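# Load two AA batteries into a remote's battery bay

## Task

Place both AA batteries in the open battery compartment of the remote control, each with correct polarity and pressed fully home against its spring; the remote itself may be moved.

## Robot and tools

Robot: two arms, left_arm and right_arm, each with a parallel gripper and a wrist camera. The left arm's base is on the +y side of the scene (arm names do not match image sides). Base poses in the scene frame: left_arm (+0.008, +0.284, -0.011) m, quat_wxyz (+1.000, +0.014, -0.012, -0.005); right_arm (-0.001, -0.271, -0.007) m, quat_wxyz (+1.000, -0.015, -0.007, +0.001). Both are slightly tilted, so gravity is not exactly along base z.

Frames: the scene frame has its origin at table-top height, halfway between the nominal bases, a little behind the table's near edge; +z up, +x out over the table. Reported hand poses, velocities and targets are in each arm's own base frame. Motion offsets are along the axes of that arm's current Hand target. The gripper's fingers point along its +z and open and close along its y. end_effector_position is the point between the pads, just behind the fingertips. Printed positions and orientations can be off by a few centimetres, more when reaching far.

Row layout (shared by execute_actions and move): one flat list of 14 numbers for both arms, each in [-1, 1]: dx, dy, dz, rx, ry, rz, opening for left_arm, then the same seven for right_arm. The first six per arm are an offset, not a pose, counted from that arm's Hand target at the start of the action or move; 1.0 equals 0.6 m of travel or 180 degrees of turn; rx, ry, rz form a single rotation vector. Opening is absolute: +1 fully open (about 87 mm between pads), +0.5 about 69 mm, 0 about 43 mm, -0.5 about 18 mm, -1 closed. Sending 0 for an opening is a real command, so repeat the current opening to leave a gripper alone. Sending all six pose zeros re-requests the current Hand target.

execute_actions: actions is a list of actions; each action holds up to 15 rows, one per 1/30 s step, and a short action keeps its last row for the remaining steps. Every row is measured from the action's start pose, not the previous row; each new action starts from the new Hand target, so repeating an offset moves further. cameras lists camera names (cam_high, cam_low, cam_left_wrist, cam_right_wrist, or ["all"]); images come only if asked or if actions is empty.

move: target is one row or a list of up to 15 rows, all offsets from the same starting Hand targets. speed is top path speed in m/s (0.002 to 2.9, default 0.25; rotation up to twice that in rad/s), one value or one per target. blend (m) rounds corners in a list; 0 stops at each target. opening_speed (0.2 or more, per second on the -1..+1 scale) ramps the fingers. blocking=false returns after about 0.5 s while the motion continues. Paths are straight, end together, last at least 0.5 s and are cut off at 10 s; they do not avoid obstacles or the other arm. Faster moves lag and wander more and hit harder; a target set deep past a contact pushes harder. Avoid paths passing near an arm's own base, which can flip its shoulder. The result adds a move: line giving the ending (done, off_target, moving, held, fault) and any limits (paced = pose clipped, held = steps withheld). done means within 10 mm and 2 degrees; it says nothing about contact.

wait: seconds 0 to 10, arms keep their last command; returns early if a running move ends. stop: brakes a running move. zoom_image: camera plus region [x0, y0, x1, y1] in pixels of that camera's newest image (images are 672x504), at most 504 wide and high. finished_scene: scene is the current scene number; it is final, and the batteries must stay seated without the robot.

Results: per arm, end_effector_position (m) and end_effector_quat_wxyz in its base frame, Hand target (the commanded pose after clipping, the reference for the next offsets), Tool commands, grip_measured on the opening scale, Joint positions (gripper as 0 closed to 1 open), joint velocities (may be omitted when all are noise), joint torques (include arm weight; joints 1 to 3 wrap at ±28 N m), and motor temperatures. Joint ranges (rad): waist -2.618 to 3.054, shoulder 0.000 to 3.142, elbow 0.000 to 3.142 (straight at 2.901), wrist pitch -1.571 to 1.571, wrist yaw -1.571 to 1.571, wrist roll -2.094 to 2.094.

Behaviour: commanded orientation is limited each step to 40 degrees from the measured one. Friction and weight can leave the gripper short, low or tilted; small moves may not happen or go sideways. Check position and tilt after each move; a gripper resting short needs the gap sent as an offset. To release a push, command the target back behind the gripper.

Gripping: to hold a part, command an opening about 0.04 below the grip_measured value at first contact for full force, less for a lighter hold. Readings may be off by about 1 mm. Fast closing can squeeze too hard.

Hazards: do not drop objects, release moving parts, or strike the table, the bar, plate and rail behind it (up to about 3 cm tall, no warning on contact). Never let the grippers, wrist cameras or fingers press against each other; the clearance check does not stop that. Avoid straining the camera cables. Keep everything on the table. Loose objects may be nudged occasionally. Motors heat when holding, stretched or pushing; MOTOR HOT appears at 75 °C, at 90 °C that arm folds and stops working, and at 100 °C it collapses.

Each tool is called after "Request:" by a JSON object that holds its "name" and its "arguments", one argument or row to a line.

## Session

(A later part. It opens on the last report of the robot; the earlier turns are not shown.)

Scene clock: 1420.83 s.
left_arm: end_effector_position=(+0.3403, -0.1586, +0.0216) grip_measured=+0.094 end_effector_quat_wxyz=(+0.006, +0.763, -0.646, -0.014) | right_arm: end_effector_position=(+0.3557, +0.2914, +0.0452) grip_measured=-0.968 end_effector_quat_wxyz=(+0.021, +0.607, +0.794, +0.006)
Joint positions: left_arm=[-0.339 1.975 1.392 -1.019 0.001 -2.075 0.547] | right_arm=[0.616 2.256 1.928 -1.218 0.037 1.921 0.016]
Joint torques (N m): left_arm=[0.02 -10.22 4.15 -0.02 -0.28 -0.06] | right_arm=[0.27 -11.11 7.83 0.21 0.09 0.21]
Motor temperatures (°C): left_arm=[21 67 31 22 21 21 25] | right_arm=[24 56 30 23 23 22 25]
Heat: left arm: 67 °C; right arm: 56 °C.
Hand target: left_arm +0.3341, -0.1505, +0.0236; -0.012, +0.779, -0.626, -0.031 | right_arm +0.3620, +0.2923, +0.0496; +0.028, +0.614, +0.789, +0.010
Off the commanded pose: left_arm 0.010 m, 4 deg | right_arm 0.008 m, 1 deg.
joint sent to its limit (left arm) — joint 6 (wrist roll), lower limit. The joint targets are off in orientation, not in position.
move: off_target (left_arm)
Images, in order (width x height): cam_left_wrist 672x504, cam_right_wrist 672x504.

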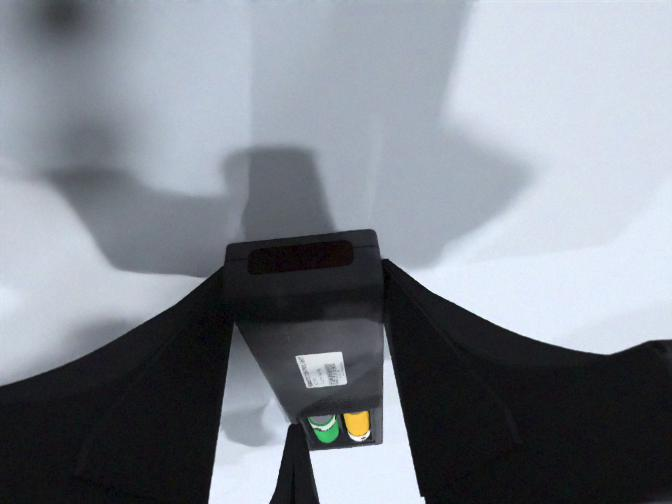

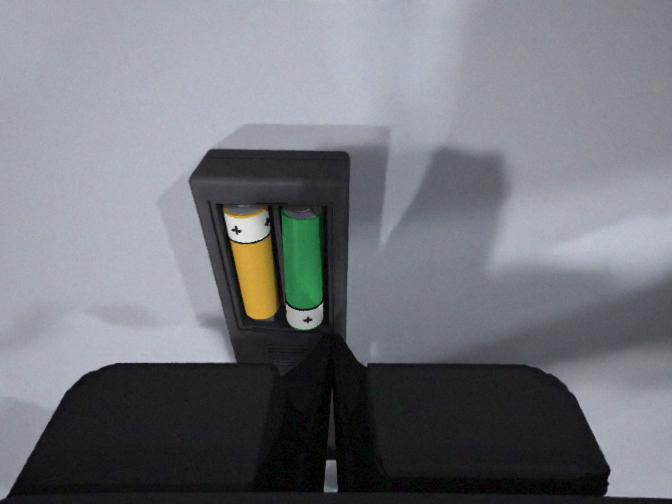

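Request:
{"name": "move", "arguments": {
  "target": [
    [0,0,0,0,0,0,-0.15,-0.002,0.019,-0.01,0,0,0,-0.8],
    [0,0,0,0,0,0,-0.15,-0.002,0.019,0.03,0,0,0,-0.8],
    [0,0,0,0,0,0,-0.15,-0.03,0.019,0.12,0,0,0,-0.8]
  ],
  "speed": 0.08,
  "cameras": ["cam_right_wrist"]
}}

Request:
{"name": "move", "arguments": {
  "target": [
    [0,0,0,0,0,0,-0.15,0.02,0,-0.09,0,0,0,-0.8],
    [0,0,0,0,0,0,-0.15,0.02,0,-0.17,0,0,0,-0.8]
  ],
  "speed": 0.15,
  "cameras": ["cam_right_wrist","cam_left_wrist"]
}}

Request:
{"name": "zoom_image", "arguments": {
  "camera": "cam_right_wrist",
  "region": [220, 200, 460, 400]
}}

Request:
{"name": "zoom_image", "arguments": {
  "camera": "cam_left_wrist",
  "region": [230, 340, 450, 500]
}}

Scene clock: 1430.77 s.
left_arm: end_effector_position=(+0.3403, -0.1586, +0.0216) grip_measured=+0.094 end_effector_quat_wxyz=(+0.006, +0.763, -0.646, -0.014) | right_arm: end_effector_position=(+0.3683, +0.2963, +0.0377) grip_measured=-0.800 end_effector_quat_wxyz=(-0.005, +0.601, +0.797, +0.055)
Joint positions: left_arm=[-0.339 1.975 1.392 -1.019 0.001 -2.075 0.547] | right_arm=[0.576 2.24 1.849 -1.079 -0.048 1.87 0.1]
Joint torques (N m): left_arm=[-0.05 -10.29 4.45 0.06 -0.3 -0.1] | right_arm=[-0.77 -3.62 1.22 1.29 0.96 0.15]
Motor temperatures (°C): left_arm=[21 67 31 22 21 21 25] | right_arm=[24 58 30 22 23 22 25]
Heat: left arm: 67 °C; right arm: 58 °C.
Hand target: left_arm +0.3341, -0.1505, +0.0236; -0.012, +0.779, -0.626, -0.031 | right_arm +0.3815, +0.2763, -0.0211; +0.028, +0.614, +0.789, +0.010
Off the commanded pose: left_arm 0.010 m, 4 deg | right_arm 0.064 m, 7 deg.
joint sent to its limit (left arm) — joint 6 (wrist roll), lower limit. The joint targets are off in orientation, not in position.
move: off_target (left_arm, right_arm)
Images, in order (width x height): cam_right_wrist 672x504.

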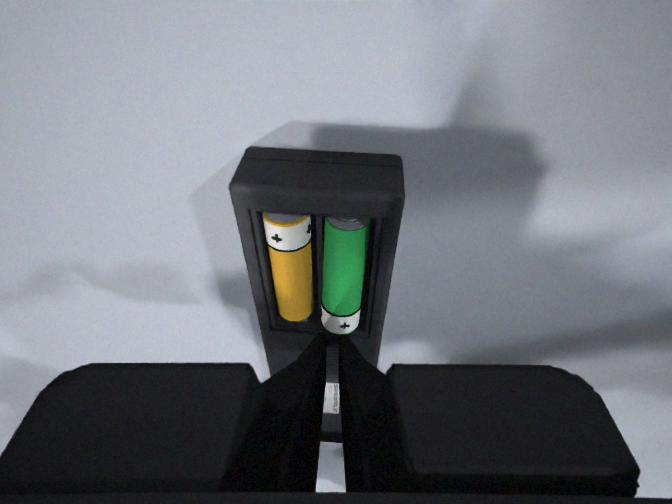

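Scene clock: 1432.67 s.
left_arm: end_effector_position=(+0.3403, -0.1586, +0.0216) grip_measured=+0.094 end_effector_quat_wxyz=(+0.006, +0.763, -0.646, -0.014) | right_arm: end_effector_position=(+0.3680, +0.2886, +0.0766) grip_measured=-0.800 end_effector_quat_wxyz=(+0.022, +0.609, +0.793, +0.006)
Joint positions: left_arm=[-0.339 1.975 1.392 -1.019 0.001 -2.075 0.547] | right_arm=[0.595 2.293 2.115 -1.366 0.037 1.904 0.1]
Joint torques (N m): left_arm=[0.01 -10.14 4.41 0.01 -0.27 -0.09] | right_arm=[0.49 -11.21 7.86 0.21 0.09 0.19]
Motor temperatures (°C): left_arm=[21 67 31 22 21 21 25] | right_arm=[24 57 31 22 23 22 25]
Heat: left arm: 67 °C; right arm: 57 °C.
Hand target: left_arm +0.3341, -0.1505, +0.0236; -0.012, +0.779, -0.626, -0.031 | right_arm +0.3728, +0.2898, +0.0802; +0.028, +0.614, +0.789, +0.010
Off the commanded pose: left_arm 0.010 m, 4 deg | right_arm 0.006 m, 1 deg.
joint sent to its limit (left arm) — joint 6 (wrist roll), lower limit. The joint targets are off in orientation, not in position.
move: off_target (left_arm)
Images, in order (width x height): cam_left_wrist 672x504, cam_right_wrist 672x504.

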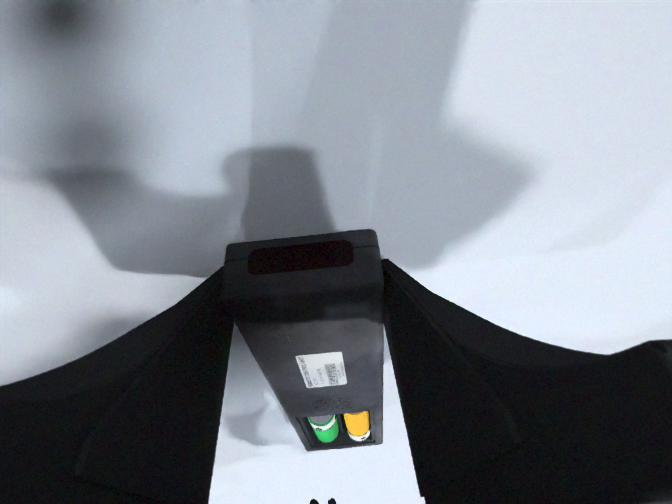

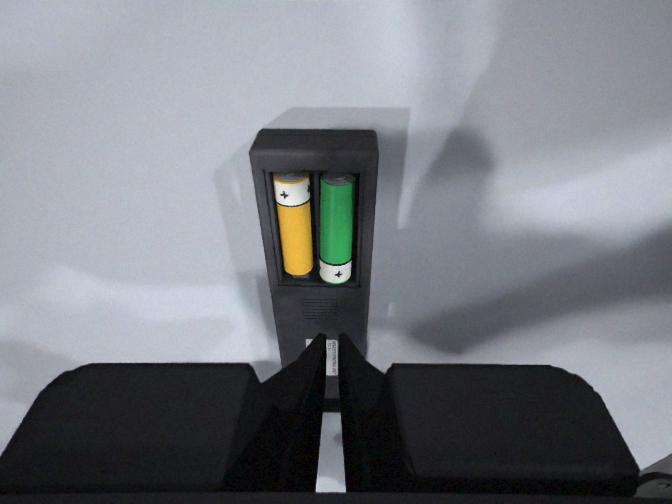

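Scaled by 2.100.

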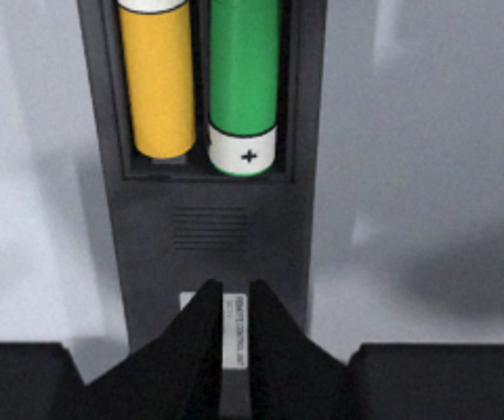

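Scaled by 2.291.

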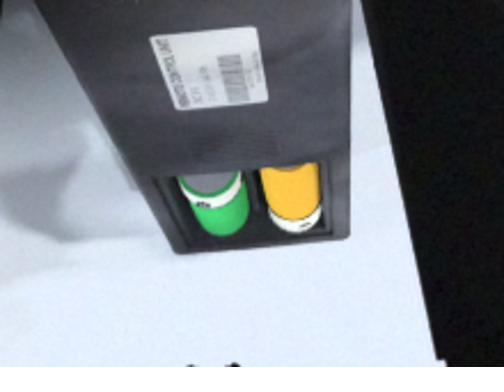

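Request:
{"name": "move", "arguments": {
  "target": [
    [0,0,0,0,0,0,-0.15,-0.018,0.002,0.04,0,0,0,-0.8],
    [0,0,0,0,0,0,-0.15,-0.018,0.002,0.18,0,0,0,-0.8]
  ],
  "speed": 0.08,
  "cameras": ["cam_right_wrist"]
}}

Request:
{"name": "move", "arguments": {
  "target": [0,0,0,0,0,0,-0.15,-0.02,0,-0.2,0,0,0,-0.8],
  "speed": 0.15,
  "cameras": ["cam_right_wrist","cam_left_wrist"]
}}

Request:
{"name": "zoom_image", "arguments": {
  "camera": "cam_right_wrist",
  "region": [220, 160, 420, 360]
}}

Request:
{"name": "zoom_image", "arguments": {
  "camera": "cam_left_wrist",
  "region": [230, 340, 450, 500]
}}

Scene clock: 1440.97 s.
left_arm: end_effector_position=(+0.3403, -0.1586, +0.0216) grip_measured=+0.094 end_effector_quat_wxyz=(+0.006, +0.763, -0.646, -0.014) | right_arm: end_effector_position=(+0.3680, +0.2833, +0.0378) grip_measured=-0.800 end_effector_quat_wxyz=(+0.004, +0.605, +0.795, +0.041)
Joint positions: left_arm=[-0.339 1.975 1.392 -1.019 0.001 -2.075 0.547] | right_arm=[0.562 2.229 1.839 -1.102 -0.022 1.863 0.1]
Joint torques (N m): left_arm=[-0.05 -10.13 4.3 -0.01 -0.27 -0.11] | right_arm=[0.35 -1.95 0.98 1.74 0.7 0.25]
Motor temperatures (°C): left_arm=[21 67 31 22 21 21 25] | right_arm=[24 57 31 22 23 22 25]
Heat: left arm: 67 °C; right arm: 57 °C.
Hand target: left_arm +0.3341, -0.1505, +0.0236; -0.012, +0.779, -0.626, -0.031 | right_arm +0.3826, +0.2778, -0.0271; +0.027, +0.614, +0.789, +0.010
Off the commanded pose: left_arm 0.010 m, 4 deg | right_arm 0.067 m, 5 deg.
joint sent to its limit (left arm) — joint 6 (wrist roll), lower limit. The joint targets are off in orientation, not in position.
move: off_target (left_arm, right_arm)
Images, in order (width x height): cam_right_wrist 672x504.

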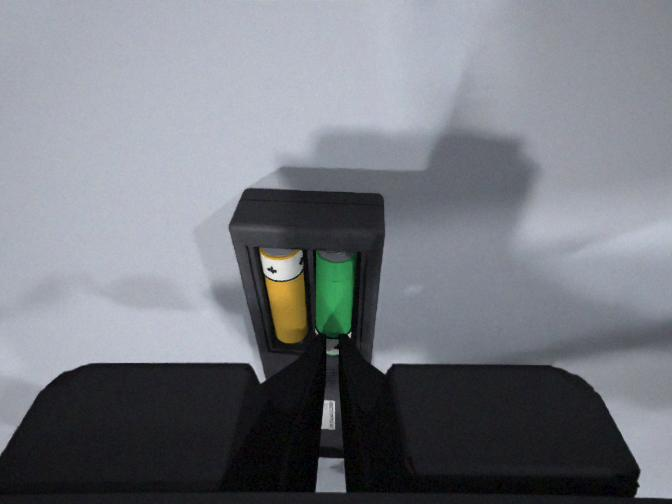

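Scene clock: 1442.57 s.
left_arm: end_effector_position=(+0.3403, -0.1586, +0.0216) grip_measured=+0.094 end_effector_quat_wxyz=(+0.006, +0.763, -0.646, -0.014) | right_arm: end_effector_position=(+0.3704, +0.2728, +0.0886) grip_measured=-0.800 end_effector_quat_wxyz=(+0.021, +0.605, +0.796, +0.006)
Joint positions: left_arm=[-0.339 1.975 1.392 -1.019 0.001 -2.075 0.547] | right_arm=[0.561 2.266 2.115 -1.394 0.035 1.862 0.1]
Joint torques (N m): left_arm=[0.03 -10.02 4.31 -0.02 -0.28 -0.11] | right_arm=[-0.66 -11.23 7.77 0.21 0.09 0.13]
Motor temperatures (°C): left_arm=[21 67 31 22 21 21 25] | right_arm=[24 57 31 22 23 22 25]
Heat: left arm: 67 °C; right arm: 57 °C.
Hand target: left_arm +0.3341, -0.1505, +0.0236; -0.012, +0.779, -0.626, -0.031 | right_arm +0.3789, +0.2682, +0.0931; +0.028, +0.614, +0.789, +0.010
Off the commanded pose: left_arm 0.010 m, 4 deg | right_arm 0.011 m, 2 deg.
joint sent to its limit (left arm) — joint 6 (wrist roll), lower limit. The joint targets are off in orientation, not in position.
move: off_target (left_arm, right_arm)
Images, in order (width x height): cam_left_wrist 672x504, cam_right_wrist 672x504.

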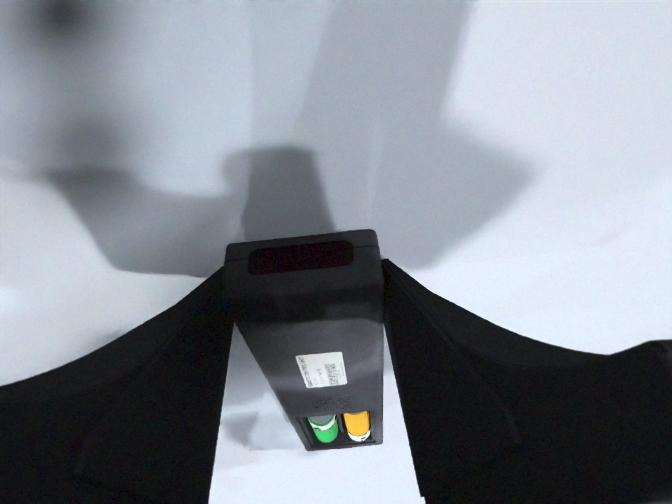

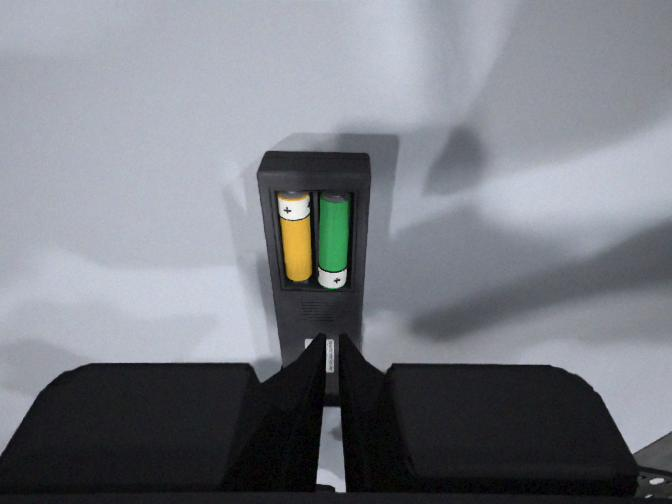

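Scaled by 2.520.

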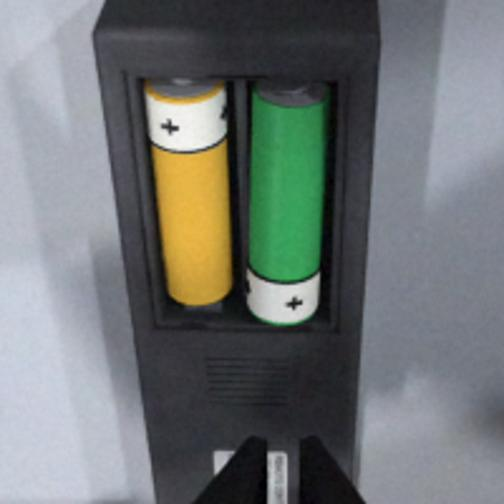

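Scaled by 2.291.

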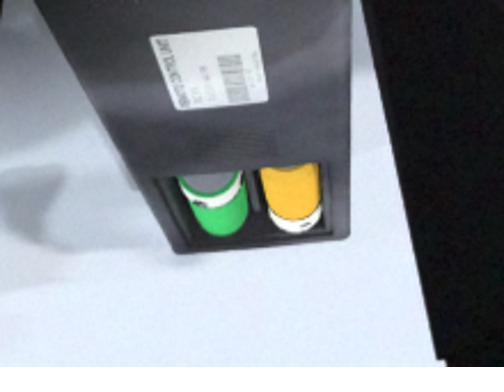

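Request:
{"name": "move", "arguments": {
  "target": [
    [0,0,0,0,0,0,-0.15,0.016,-0.005,0.06,0,0,0,-0.75],
    [0,0,0,0,0,0,-0.15,0.016,-0.005,0.16,0,0,0,-0.75],
    [0,0,0,0,0,0,-0.15,-0.07,-0.005,0.24,0,0,0,-0.75]
  ],
  "speed": 0.1,
  "cameras": ["cam_right_wrist"]
}}

Request:
{"name": "move", "arguments": {
  "target": [
    [0,0,0,0,0,0,-0.15,0.05,0,-0.1,0,0,0,-0.75],
    [0,0,0,0,0,0,-0.15,0.06,0,-0.24,0,0,0,-0.75]
  ],
  "speed": 0.15,
  "cameras": ["cam_right_wrist","cam_left_wrist"]
}}

Request:
{"name": "zoom_image", "arguments": {
  "camera": "cam_right_wrist",
  "region": [220, 130, 420, 330]
}}

Request:
{"name": "zoom_image", "arguments": {
  "camera": "cam_left_wrist",
  "region": [280, 390, 400, 460]
}}

Scene clock: 1453.10 s.
left_arm: end_effector_position=(+0.3403, -0.1586, +0.0216) grip_measured=+0.094 end_effector_quat_wxyz=(+0.006, +0.763, -0.646, -0.014) | right_arm: end_effector_position=(+0.3716, +0.2689, +0.0347) grip_measured=-0.749 end_effector_quat_wxyz=(-0.053, +0.586, +0.802, +0.098)
Joint positions: left_arm=[-0.339 1.975 1.392 -1.019 0.001 -2.075 0.547] | right_arm=[0.468 2.177 1.7 -0.966 -0.183 1.742 0.125]
Joint torques (N m): left_arm=[-0.14 -10.3 4.49 -0.02 -0.25 -0.11] | right_arm=[-1.76 -0.91 0.58 1.38 2.24 0.13]
Motor temperatures (°C): left_arm=[21 67 31 22 21 21 25] | right_arm=[24 57 32 22 23 22 25]
Heat: left arm: 67 °C; right arm: 57 °C.
Hand target: left_arm +0.3341, -0.1505, +0.0236; -0.012, +0.779, -0.626, -0.031 | right_arm +0.3943, +0.2242, -0.0495; +0.028, +0.614, +0.789, +0.010
Off the commanded pose: left_arm 0.010 m, 4 deg | right_arm 0.098 m, 14 deg.
joint sent to its limit (left arm) — joint 6 (wrist roll), lower limit. The joint targets are off in orientation, not in position.
move: off_target (left_arm, right_arm)
Images, in order (width x height): cam_right_wrist 672x504.

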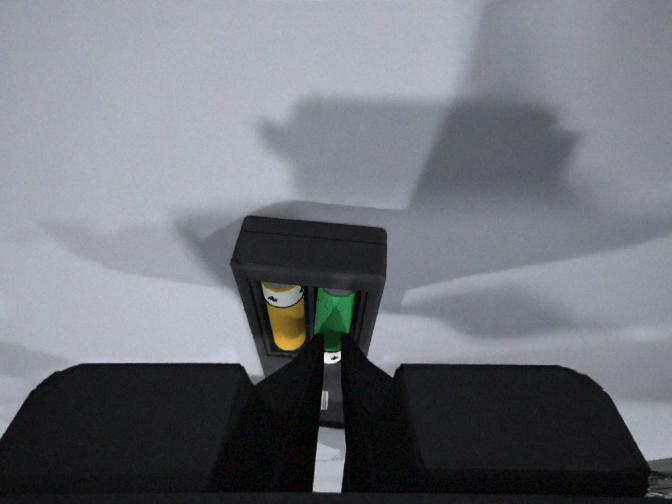

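Scene clock: 1455.37 s.
left_arm: end_effector_position=(+0.3403, -0.1586, +0.0216) grip_measured=+0.094 end_effector_quat_wxyz=(+0.006, +0.763, -0.646, -0.014) | right_arm: end_effector_position=(+0.3730, +0.2599, +0.0881) grip_measured=-0.750 end_effector_quat_wxyz=(+0.021, +0.610, +0.792, +0.005)
Joint positions: left_arm=[-0.339 1.975 1.392 -1.019 0.001 -2.075 0.547] | right_arm=[0.534 2.242 2.074 -1.377 0.034 1.845 0.125]
Joint torques (N m): left_arm=[-0.13 -10.26 4.23 0.06 -0.3 -0.21] | right_arm=[0.65 -11.11 7.82 0.21 0.08 0.19]
Motor temperatures (°C): left_arm=[21 67 31 22 21 21 25] | right_arm=[24 57 32 22 23 22 25]
Heat: left arm: 67 °C; right arm: 57 °C.
Hand target: left_arm +0.3341, -0.1505, +0.0236; -0.012, +0.779, -0.626, -0.031 | right_arm +0.3774, +0.2617, +0.0931; +0.027, +0.614, +0.789, +0.010
Off the commanded pose: left_arm 0.010 m, 4 deg | right_arm 0.007 m, 1 deg.
joint sent to its limit (left arm) — joint 6 (wrist roll), lower limit. The joint targets are off in orientation, not in position.
move: off_target (left_arm)
Images, in order (width x height): cam_left_wrist 672x504, cam_right_wrist 672x504.

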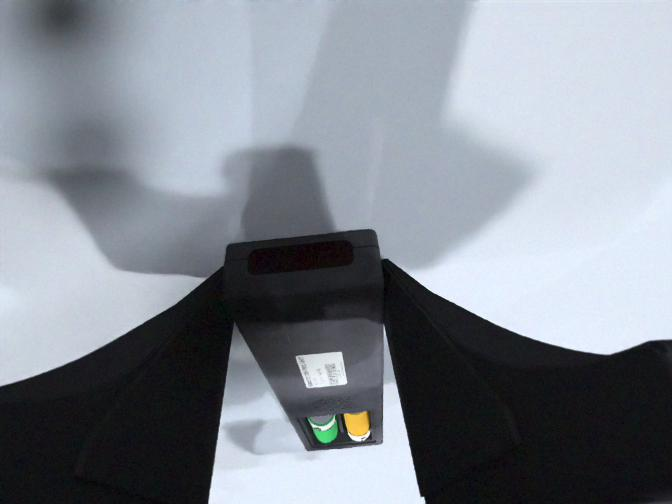

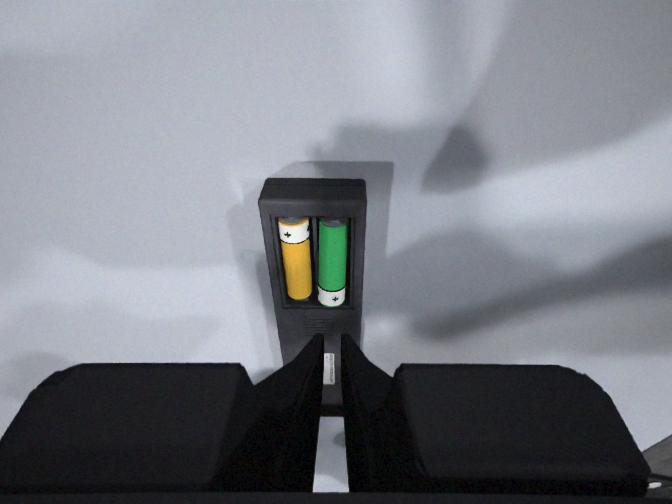

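Scaled by 2.520.

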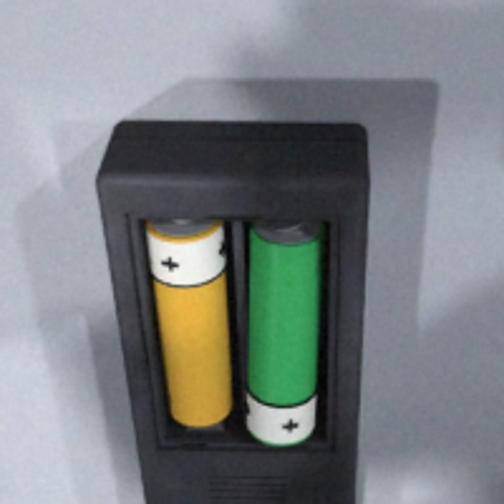

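Scaled by 4.200.

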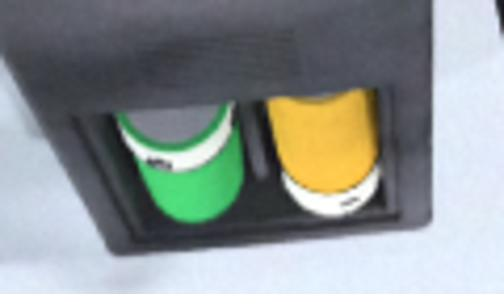

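Request:
{"name": "move", "arguments": {
  "target": [
    [0,0,0,0,0,0,-0.15,0.064,0.002,0,0,0,0,-1],
    [0,0,0,0,0,0,-0.15,0.064,0.002,0.1,0,0,0,-1],
    [0,0,0,0,0,0,-0.15,-0.01,0.002,0.11,0,0,0,-1],
    [0,0,0,0,0,0,-0.15,-0.01,0.002,0.18,0,0,0,-1]
  ],
  "speed": 0.1,
  "cameras": ["cam_right_wrist","cam_left_wrist"]
}}

Request:
{"name": "move", "arguments": {
  "target": [
    [0,0,0,0,0,0,-0.15,0.02,0,-0.1,0,0,0,-1],
    [0,0,0,0,0,0,-0.15,0.0,0,-0.19,0,0,0,-1]
  ],
  "speed": 0.15,
  "cameras": ["cam_right_wrist","cam_left_wrist"]
}}

Request:
{"name": "zoom_image", "arguments": {
  "camera": "cam_right_wrist",
  "region": [220, 130, 420, 330]
}}

Request:
{"name": "zoom_image", "arguments": {
  "camera": "cam_left_wrist",
  "region": [280, 390, 400, 460]
}}

Scene clock: 1466.10 s.
left_arm: end_effector_position=(+0.3404, -0.1590, +0.0217) grip_measured=+0.094 end_effector_quat_wxyz=(+0.007, +0.763, -0.646, -0.014) | right_arm: end_effector_position=(+0.3653, +0.2930, +0.0377) grip_measured=-0.968 end_effector_quat_wxyz=(-0.032, +0.590, +0.804, +0.067)
Joint positions: left_arm=[-0.339 1.975 1.392 -1.019 0.002 -2.075 0.547] | right_arm=[0.549 2.228 1.816 -1.058 -0.11 1.82 0.016]
Joint torques (N m): left_arm=[-0.25 -10.1 4.1 0.03 -0.32 -0.19] | right_arm=[-2.41 -5.49 1.66 0.98 1.57 0.15]
Motor temperatures (°C): left_arm=[21 67 31 22 21 21 25] | right_arm=[24 57 31 21 23 22 25]
Heat: left arm: 67 °C; right arm: 57 °C.
Hand target: left_arm +0.3340, -0.1506, +0.0236; -0.012, +0.779, -0.626, -0.031 | right_arm +0.3861, +0.2542, -0.0145; +0.028, +0.614, +0.789, +0.010
Off the commanded pose: left_arm 0.011 m, 4 deg | right_arm 0.068 m, 10 deg.
joint sent to its limit (left arm) — joint 6 (wrist roll), lower limit. The joint targets are off in orientation, not in position.
move: off_target (left_arm, right_arm)
Images, in order (width x height): cam_left_wrist 672x504, cam_right_wrist 672x504.

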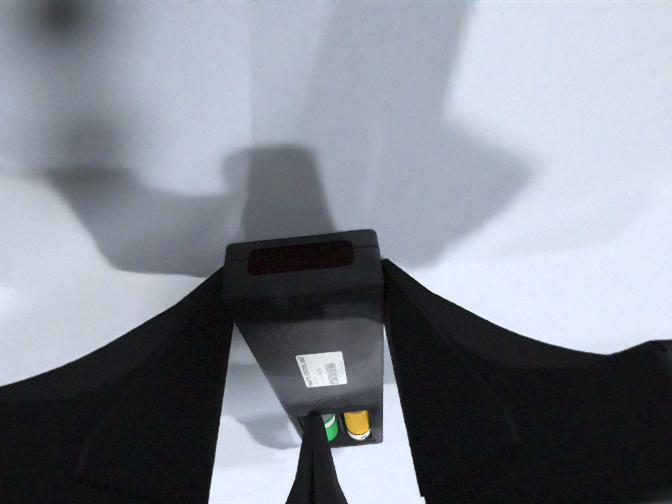

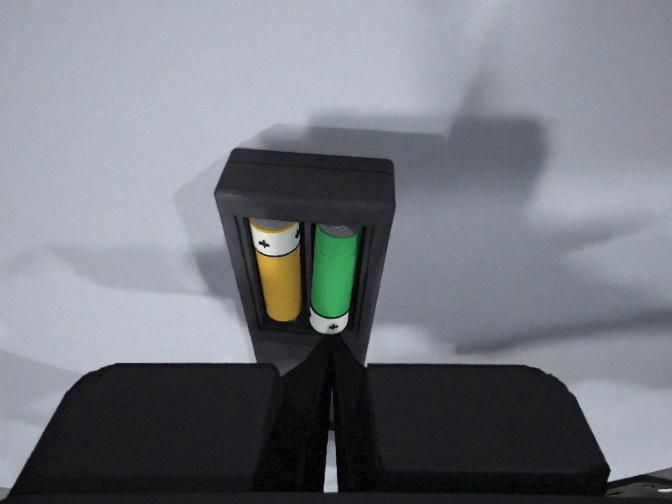

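Scene clock: 1468.33 s.
left_arm: end_effector_position=(+0.3401, -0.1594, +0.0218) grip_measured=+0.094 end_effector_quat_wxyz=(+0.008, +0.763, -0.646, -0.014) | right_arm: end_effector_position=(+0.3724, +0.2597, +0.0867) grip_measured=-0.968 end_effector_quat_wxyz=(+0.018, +0.612, +0.791, -0.002)
Joint positions: left_arm=[-0.339 1.975 1.392 -1.019 0.005 -2.075 0.547] | right_arm=[0.534 2.259 2.098 -1.401 0.035 1.851 0.016]
Joint torques (N m): left_arm=[0.09 -10.29 4.15 0.08 -0.35 -0.11] | right_arm=[-0.43 -12.89 7.71 0.18 0.08 -0.01]
Motor temperatures (°C): left_arm=[21 67 31 22 21 21 25] | right_arm=[24 57 32 21 23 22 25]
Heat: left arm: 67 °C; right arm: 57 °C.
Hand target: left_arm +0.3341, -0.1506, +0.0236; -0.012, +0.779, -0.626, -0.031 | right_arm +0.3797, +0.2563, +0.0993; +0.028, +0.614, +0.789, +0.010
Off the commanded pose: left_arm 0.011 m, 4 deg | right_arm 0.015 m, 2 deg.
joint sent to its limit (left arm) — joint 6 (wrist roll), lower limit. The joint targets are off in orientation, not in position.
move: off_target (left_arm, right_arm)
Images, in order (width x height): cam_left_wrist 672x504, cam_right_wrist 672x504.

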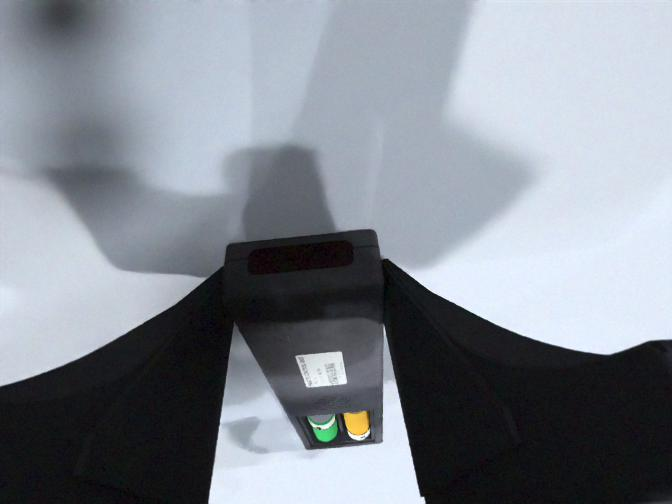

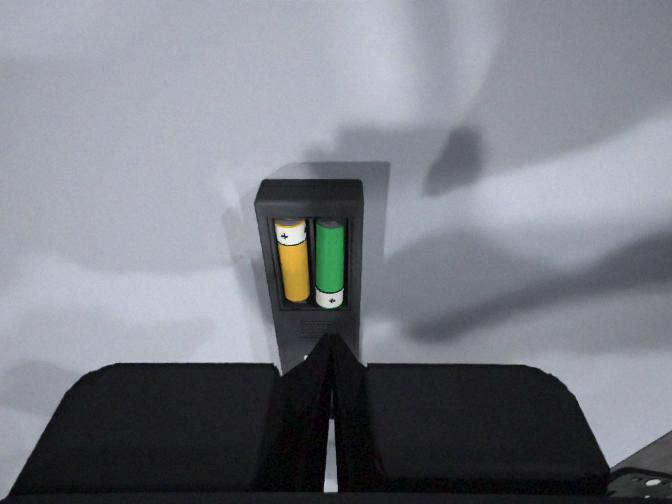

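Scaled by 2.520.

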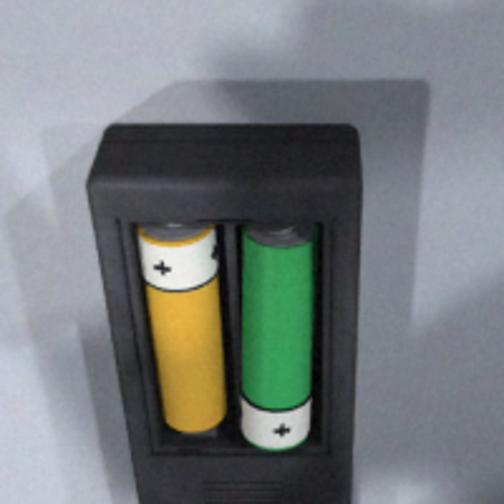

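Scaled by 4.200.

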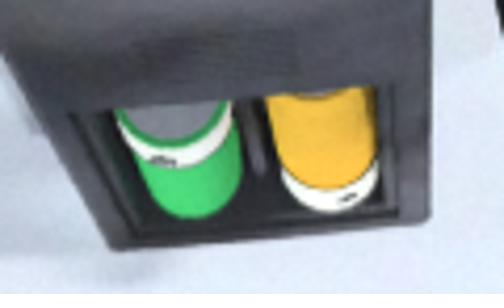

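Request:
{"name": "move", "arguments": {
  "target": [
    [0,0,0,0,0,0,-0.15,0.04,0.0,0.05,0,0,0,-1],
    [0,0,0,0,0,0,-0.15,0.04,0.0,0.14,0,0,0,-1],
    [0,0,0,0,0,0,-0.15,-0.02,0.0,0.28,0,0,0,-1]
  ],
  "speed": 0.1,
  "cameras": ["cam_right_wrist"]
}}

Request:
{"name": "move", "arguments": {
  "target": [
    [0,0,0,0,0,0,-0.15,0.02,0,-0.15,0,0,0,-1],
    [0,0,0,0,0,0,-0.15,0.01,0,-0.29,0,0,0,-1]
  ],
  "speed": 0.15,
  "cameras": ["cam_right_wrist","cam_left_wrist"]
}}

Request:
{"name": "zoom_image", "arguments": {
  "camera": "cam_left_wrist",
  "region": [280, 390, 400, 460]
}}

Scene clock: 1482.13 s.
left_arm: end_effector_position=(+0.3401, -0.1594, +0.0218) grip_measured=+0.094 end_effector_quat_wxyz=(+0.008, +0.763, -0.646, -0.014) | right_arm: end_effector_position=(+0.3685, +0.2727, +0.0310) grip_measured=-0.968 end_effector_quat_wxyz=(-0.047, +0.590, +0.801, +0.087)
Joint positions: left_arm=[-0.339 1.975 1.392 -1.019 0.005 -2.075 0.547] | right_arm=[0.487 2.185 1.704 -0.973 -0.161 1.766 0.016]
Joint torques (N m): left_arm=[-0.08 -10.29 4.37 0.02 -0.38 -0.09] | right_arm=[-0.4 1.7 -0.38 1.92 2.03 0.27]
Motor temperatures (°C): left_arm=[21 67 31 22 21 21 25] | right_arm=[24 57 32 21 23 22 25]
Heat: left arm: 67 °C; right arm: 57 °C.
Hand target: left_arm +0.3341, -0.1506, +0.0236; -0.012, +0.779, -0.626, -0.031 | right_arm +0.3921, +0.2417, -0.0679; +0.028, +0.614, +0.789, +0.010
Off the commanded pose: left_arm 0.011 m, 4 deg | right_arm 0.106 m, 13 deg.
joint sent to its limit (left arm) — joint 6 (wrist roll), lower limit. The joint targets are off in orientation, not in position.
move: off_target (left_arm, right_arm)
Images, in order (width x height): cam_right_wrist 672x504.

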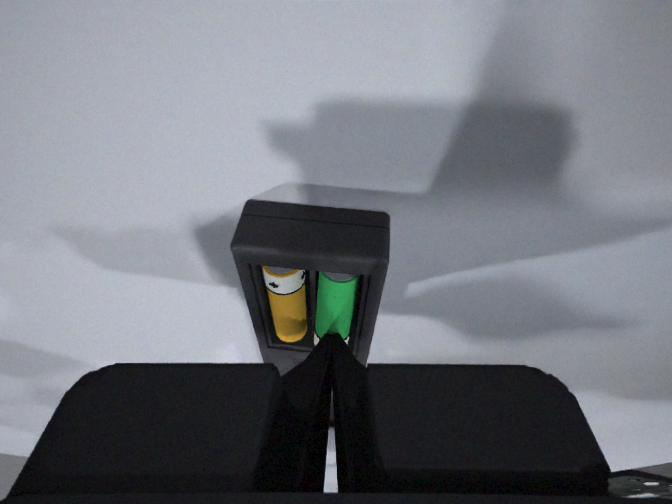

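Scene clock: 1484.50 s.
left_arm: end_effector_position=(+0.3401, -0.1594, +0.0218) grip_measured=+0.094 end_effector_quat_wxyz=(+0.008, +0.763, -0.646, -0.014) | right_arm: end_effector_position=(+0.3723, +0.2555, +0.1013) grip_measured=-0.968 end_effector_quat_wxyz=(+0.021, +0.603, +0.797, +0.007)
Joint positions: left_arm=[-0.339 1.975 1.392 -1.019 0.005 -2.075 0.547] | right_arm=[0.525 2.233 2.112 -1.421 0.034 1.82 0.016]
Joint torques (N m): left_arm=[-0.23 -10.03 4.18 -0.01 -0.32 -0.13] | right_arm=[-0.75 -10.86 7.77 0.22 0.08 0.18]
Motor temperatures (°C): left_arm=[21 67 31 22 21 21 25] | right_arm=[24 57 32 21 23 22 25]
Heat: left arm: 67 °C; right arm: 57 °C.
Hand target: left_arm +0.3341, -0.1506, +0.0236; -0.012, +0.779, -0.626, -0.031 | right_arm +0.3809, +0.2505, +0.1055; +0.028, +0.614, +0.789, +0.010
Off the commanded pose: left_arm 0.011 m, 4 deg | right_arm 0.011 m, 2 deg.
joint sent to its limit (left arm) — joint 6 (wrist roll), lower limit. The joint targets are off in orientation, not in position.
move: off_target (left_arm, right_arm)
Images, in order (width x height): cam_left_wrist 672x504, cam_right_wrist 672x504.

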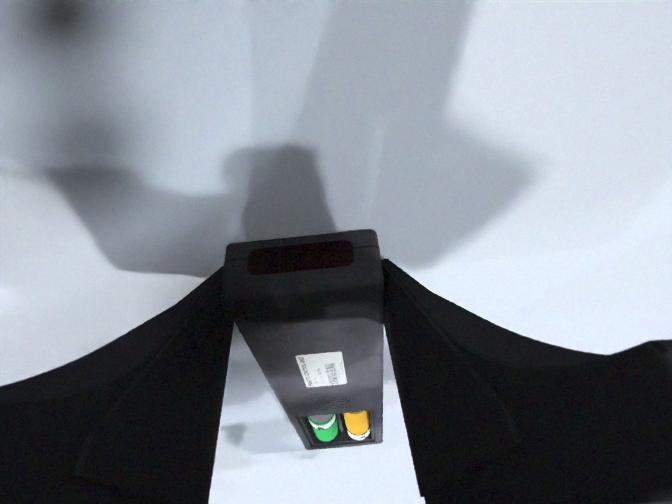

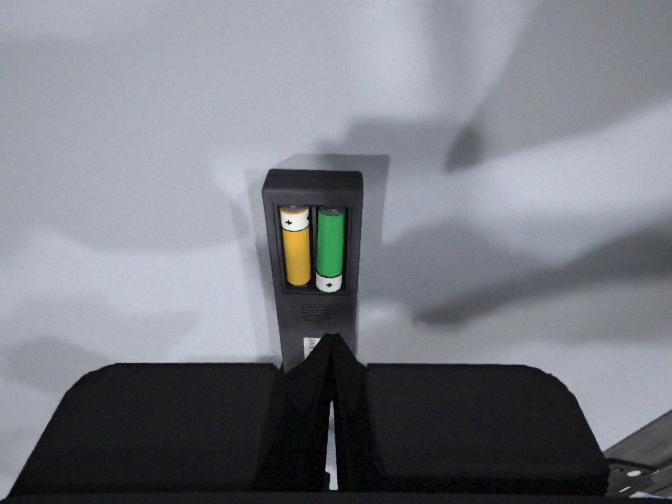

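Scaled by 4.200.

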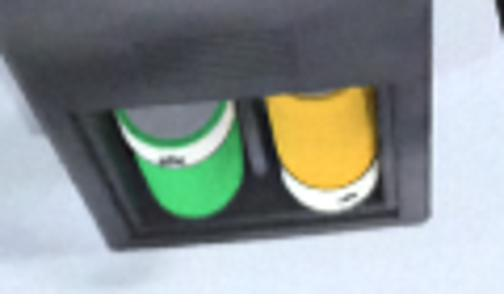

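Request:
{"name": "move", "arguments": {
  "target": [
    [0,0,0,0,0,0,-0.15,0.026,0.0,0.05,0,0,0,-0.42],
    [0,0,0,0,0,0,-0.15,0.026,0.0,0.12,0,0,0,-0.42],
    [0,0,0,0,0,0,-0.15,0.026,0,0.12,0,0,0,-0.72],
    [0,0,0,0,0,0,-0.15,-0.06,0,0.13,0,0,0,-0.72],
    [0,0,0,0,0,0,-0.15,-0.06,0,0.17,0,-0.12,0,-0.72]
  ],
  "speed": 0.12,
  "cameras": ["cam_right_wrist","cam_left_wrist"]
}}

Request:
{"name": "zoom_image", "arguments": {
  "camera": "cam_left_wrist",
  "region": [280, 390, 400, 460]
}}

Request:
{"name": "zoom_image", "arguments": {
  "camera": "cam_right_wrist",
  "region": [220, 230, 420, 430]
}}

Scene clock: 1497.33 s.
left_arm: end_effector_position=(+0.3404, -0.1593, +0.0217) grip_measured=+0.094 end_effector_quat_wxyz=(+0.007, +0.763, -0.646, -0.013) | right_arm: end_effector_position=(+0.3777, +0.2483, +0.0367) grip_measured=-0.719 end_effector_quat_wxyz=(+0.124, +0.594, +0.793, -0.050)
Joint positions: left_arm=[-0.339 1.975 1.392 -1.018 0.004 -2.075 0.547] | right_arm=[0.6 2.279 1.946 -1.253 0.267 1.888 0.14]
Joint torques (N m): left_arm=[-0.06 -9.89 4.12 0.01 -0.32 -0.08] | right_arm=[-1.87 -5.75 4.25 0.35 1.6 0.32]
Motor temperatures (°C): left_arm=[21 67 31 22 21 21 25] | right_arm=[24 58 32 21 23 22 25]
Heat: left arm: 67 °C; right arm: 58 °C.
Hand target: left_arm +0.3341, -0.1505, +0.0236; -0.012, +0.779, -0.626, -0.031 | right_arm +0.3953, +0.2138, +0.0047; +0.175, +0.605, +0.770, -0.105
Off the commanded pose: left_arm 0.011 m, 4 deg | right_arm 0.050 m, 9 deg.
joint sent to its limit (left arm) — joint 6 (wrist roll), lower limit. The joint targets are off in orientation, not in position.
move: off_target (left_arm, right_arm)
Images, in order (width x height): cam_left_wrist 672x504, cam_right_wrist 672x504.

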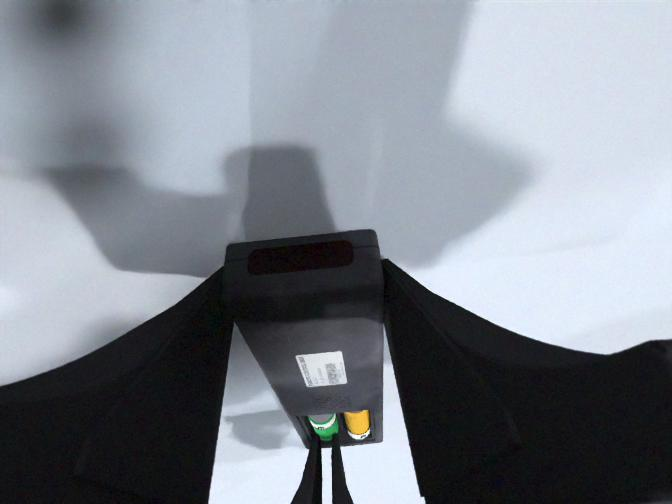

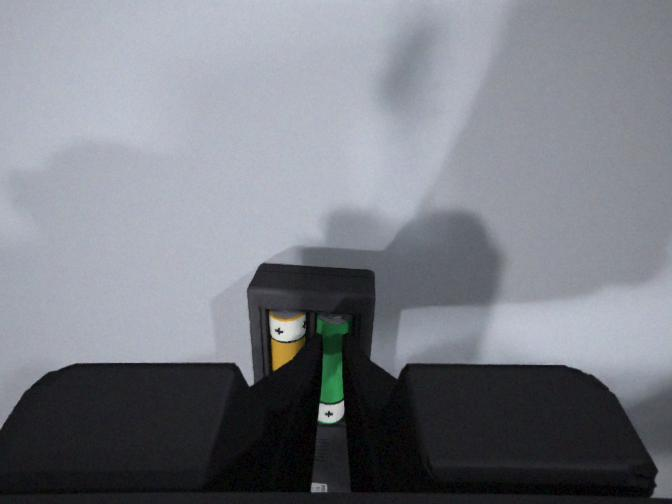

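Scaled by 4.200.

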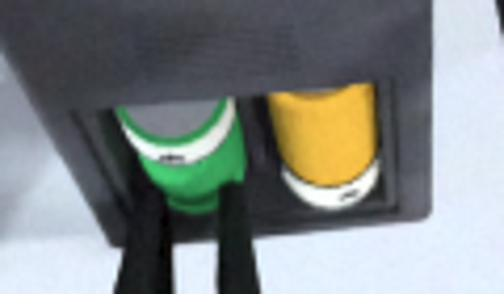

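Scaled by 2.520.

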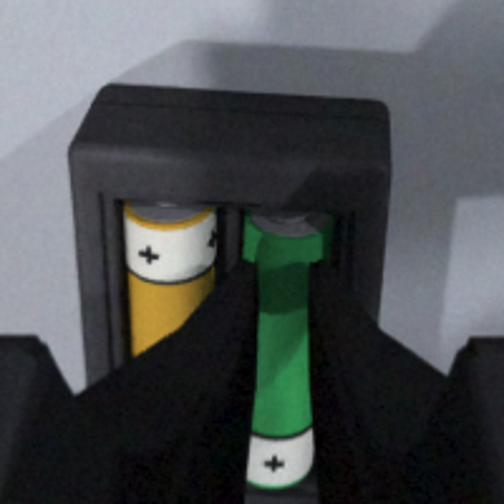

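Request:
{"name": "move", "arguments": {
  "target": [
    [0,0,0,0,0,0,-0.15,0.03,0,-0.06,0,0.06,0,-0.6],
    [0,0,0,0,0,0,-0.15,0.03,0,-0.2,0,0.1,0,-0.6],
    [0,0,0,0,0,0,-0.15,-0.14,0,-0.16,0,0.25,0,-0.6]
  ],
  "cameras": ["cam_right_wrist","cam_low"]
}}

Request:
{"name": "zoom_image", "arguments": {
  "camera": "cam_low",
  "region": [310, 260, 410, 320]
}}

Request:
{"name": "zoom_image", "arguments": {
  "camera": "cam_right_wrist",
  "region": [220, 130, 480, 390]
}}

Scene clock: 1508.37 s.
left_arm: end_effector_position=(+0.3401, -0.1593, +0.0217) grip_measured=+0.094 end_effector_quat_wxyz=(+0.008, +0.763, -0.646, -0.014) | right_arm: end_effector_position=(+0.4000, +0.1728, +0.1145) grip_measured=-0.600 end_effector_quat_wxyz=(-0.134, +0.604, +0.777, +0.119)
Joint positions: left_arm=[-0.339 1.975 1.392 -1.019 0.004 -2.075 0.547] | right_arm=[0.174 2.201 2.006 -1.378 -0.361 1.496 0.2]
Joint torques (N m): left_arm=[0.05 -10.06 4.3 0.11 -0.33 -0.1] | right_arm=[0.27 -13.5 5.41 0.26 -0.47 -0.03]
Motor temperatures (°C): left_arm=[21 67 31 22 21 21 25] | right_arm=[24 58 31 21 24 22 25]
Heat: left arm: 67 °C; right arm: 58 °C.
Hand target: left_arm +0.3341, -0.1506, +0.0236; -0.012, +0.779, -0.626, -0.031 | right_arm +0.3991, +0.1745, +0.1262; -0.133, +0.599, +0.778, +0.134
Off the commanded pose: left_arm 0.011 m, 4 deg | right_arm 0.012 m, 2 deg.
joint sent to its limit (left arm) — joint 6 (wrist roll), lower limit. The joint targets are off in orientation, not in position.
move: off_target (left_arm, right_arm)
Images, in order (width x height): cam_low 672x504, cam_right_wrist 672x504.

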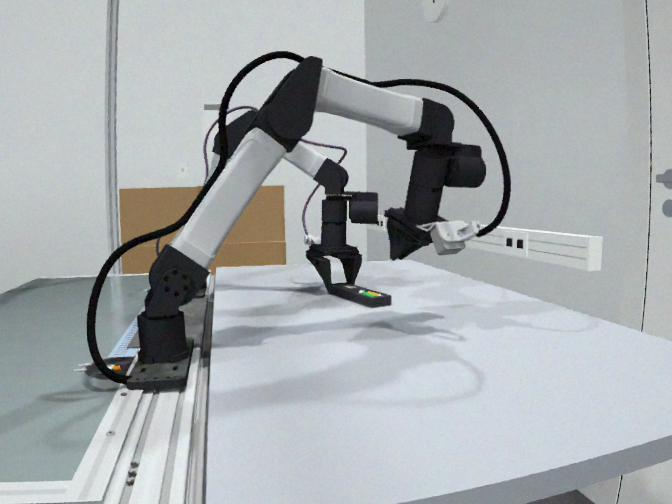

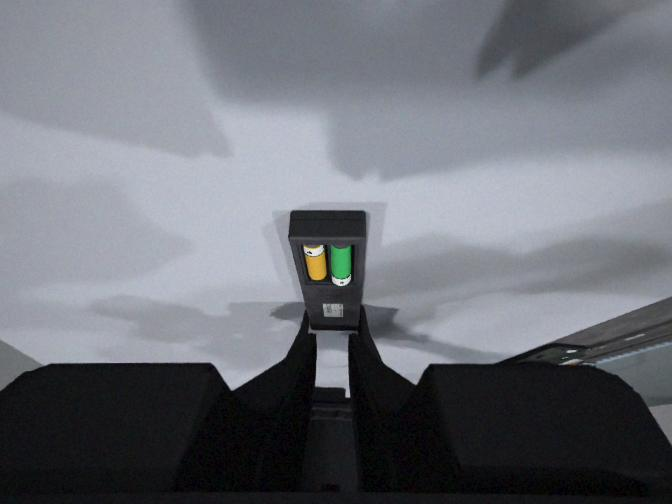

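Scaled by 5.040.

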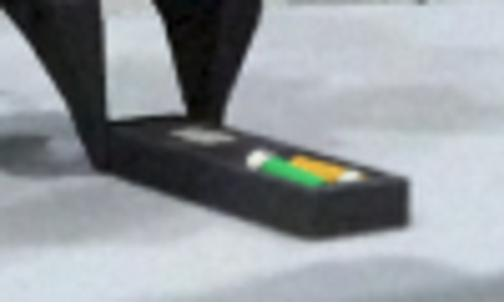

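Scaled by 1.938.

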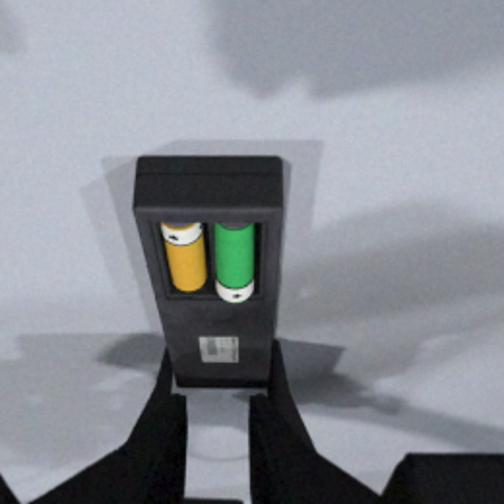

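Request:
{"name": "move", "arguments": {
  "target": [
    [0,0,0,0,0,0,-0.15,0.184,0.003,0.12,0,-0.19,0,-1]
  ],
  "speed": 0.15,
  "cameras": ["cam_right_wrist","cam_left_wrist","cam_low"]
}}

Scene clock: 1523.97 s.
left_arm: end_effector_position=(+0.3401, -0.1593, +0.0217) grip_measured=+0.094 end_effector_quat_wxyz=(+0.008, +0.763, -0.646, -0.014) | right_arm: end_effector_position=(+0.3644, +0.3015, +0.0950) grip_measured=-0.968 end_effector_quat_wxyz=(+0.098, +0.605, +0.790, -0.027)
Joint positions: left_arm=[-0.339 1.975 1.392 -1.019 0.004 -2.075 0.547] | right_arm=[0.688 2.382 2.355 -1.553 0.205 1.997 0.016]
Joint torques (N m): left_arm=[-0.03 -10.21 4.34 0.06 -0.31 -0.07] | right_arm=[0.12 -11.82 7.6 0.11 0.22 0.19]
Motor temperatures (°C): left_arm=[21 67 31 22 21 21 25] | right_arm=[24 59 31 21 23 22 24]
Heat: left arm: 67 °C; right arm: 59 °C.
Hand target: left_arm +0.3341, -0.1506, +0.0236; -0.012, +0.779, -0.626, -0.031 | right_arm +0.3703, +0.3005, +0.1000; +0.102, +0.612, +0.783, -0.048
Off the commanded pose: left_arm 0.011 m, 4 deg | right_arm 0.008 m, 3 deg.
joint sent to its limit (left arm) — joint 6 (wrist roll), lower limit. The joint targets are off in orientation, not in position.
joint sent to its limit (right arm) — joint 4 (wrist pitch), lower limit. The joint targets are off in orientation, not in position.
move: off_target (left_arm, right_arm)
Images, in order (width x height): cam_low 672x504, cam_left_wrist 672x504, cam_right_wrist 672x504.

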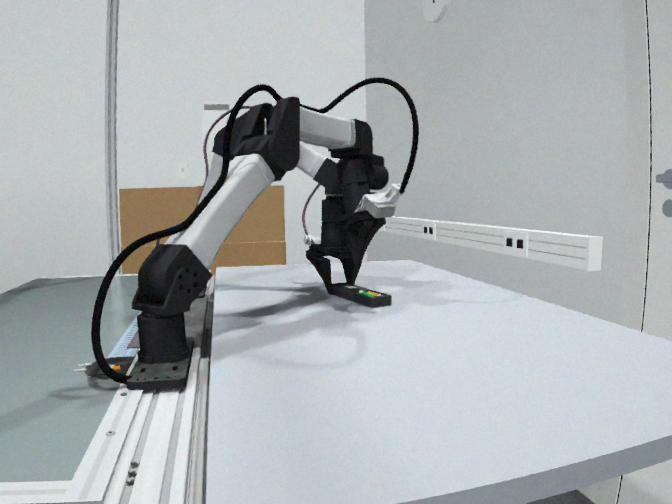

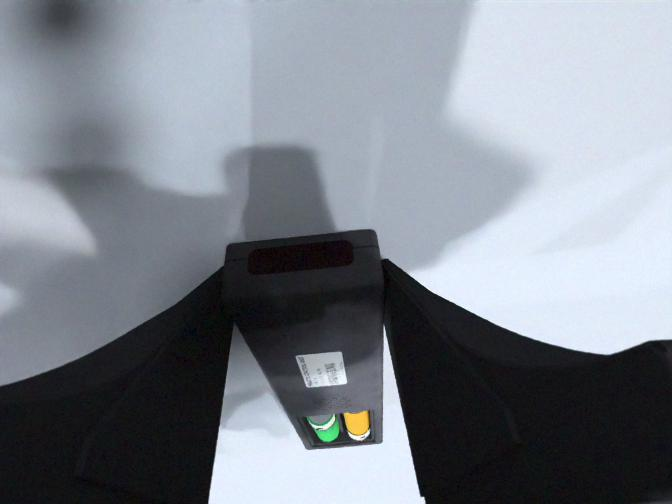

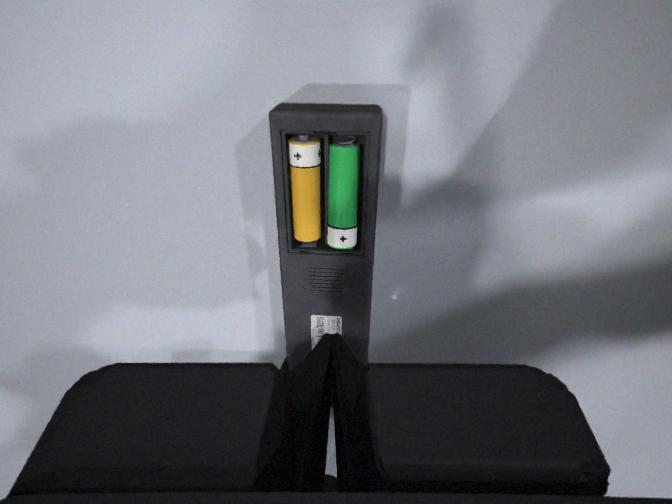

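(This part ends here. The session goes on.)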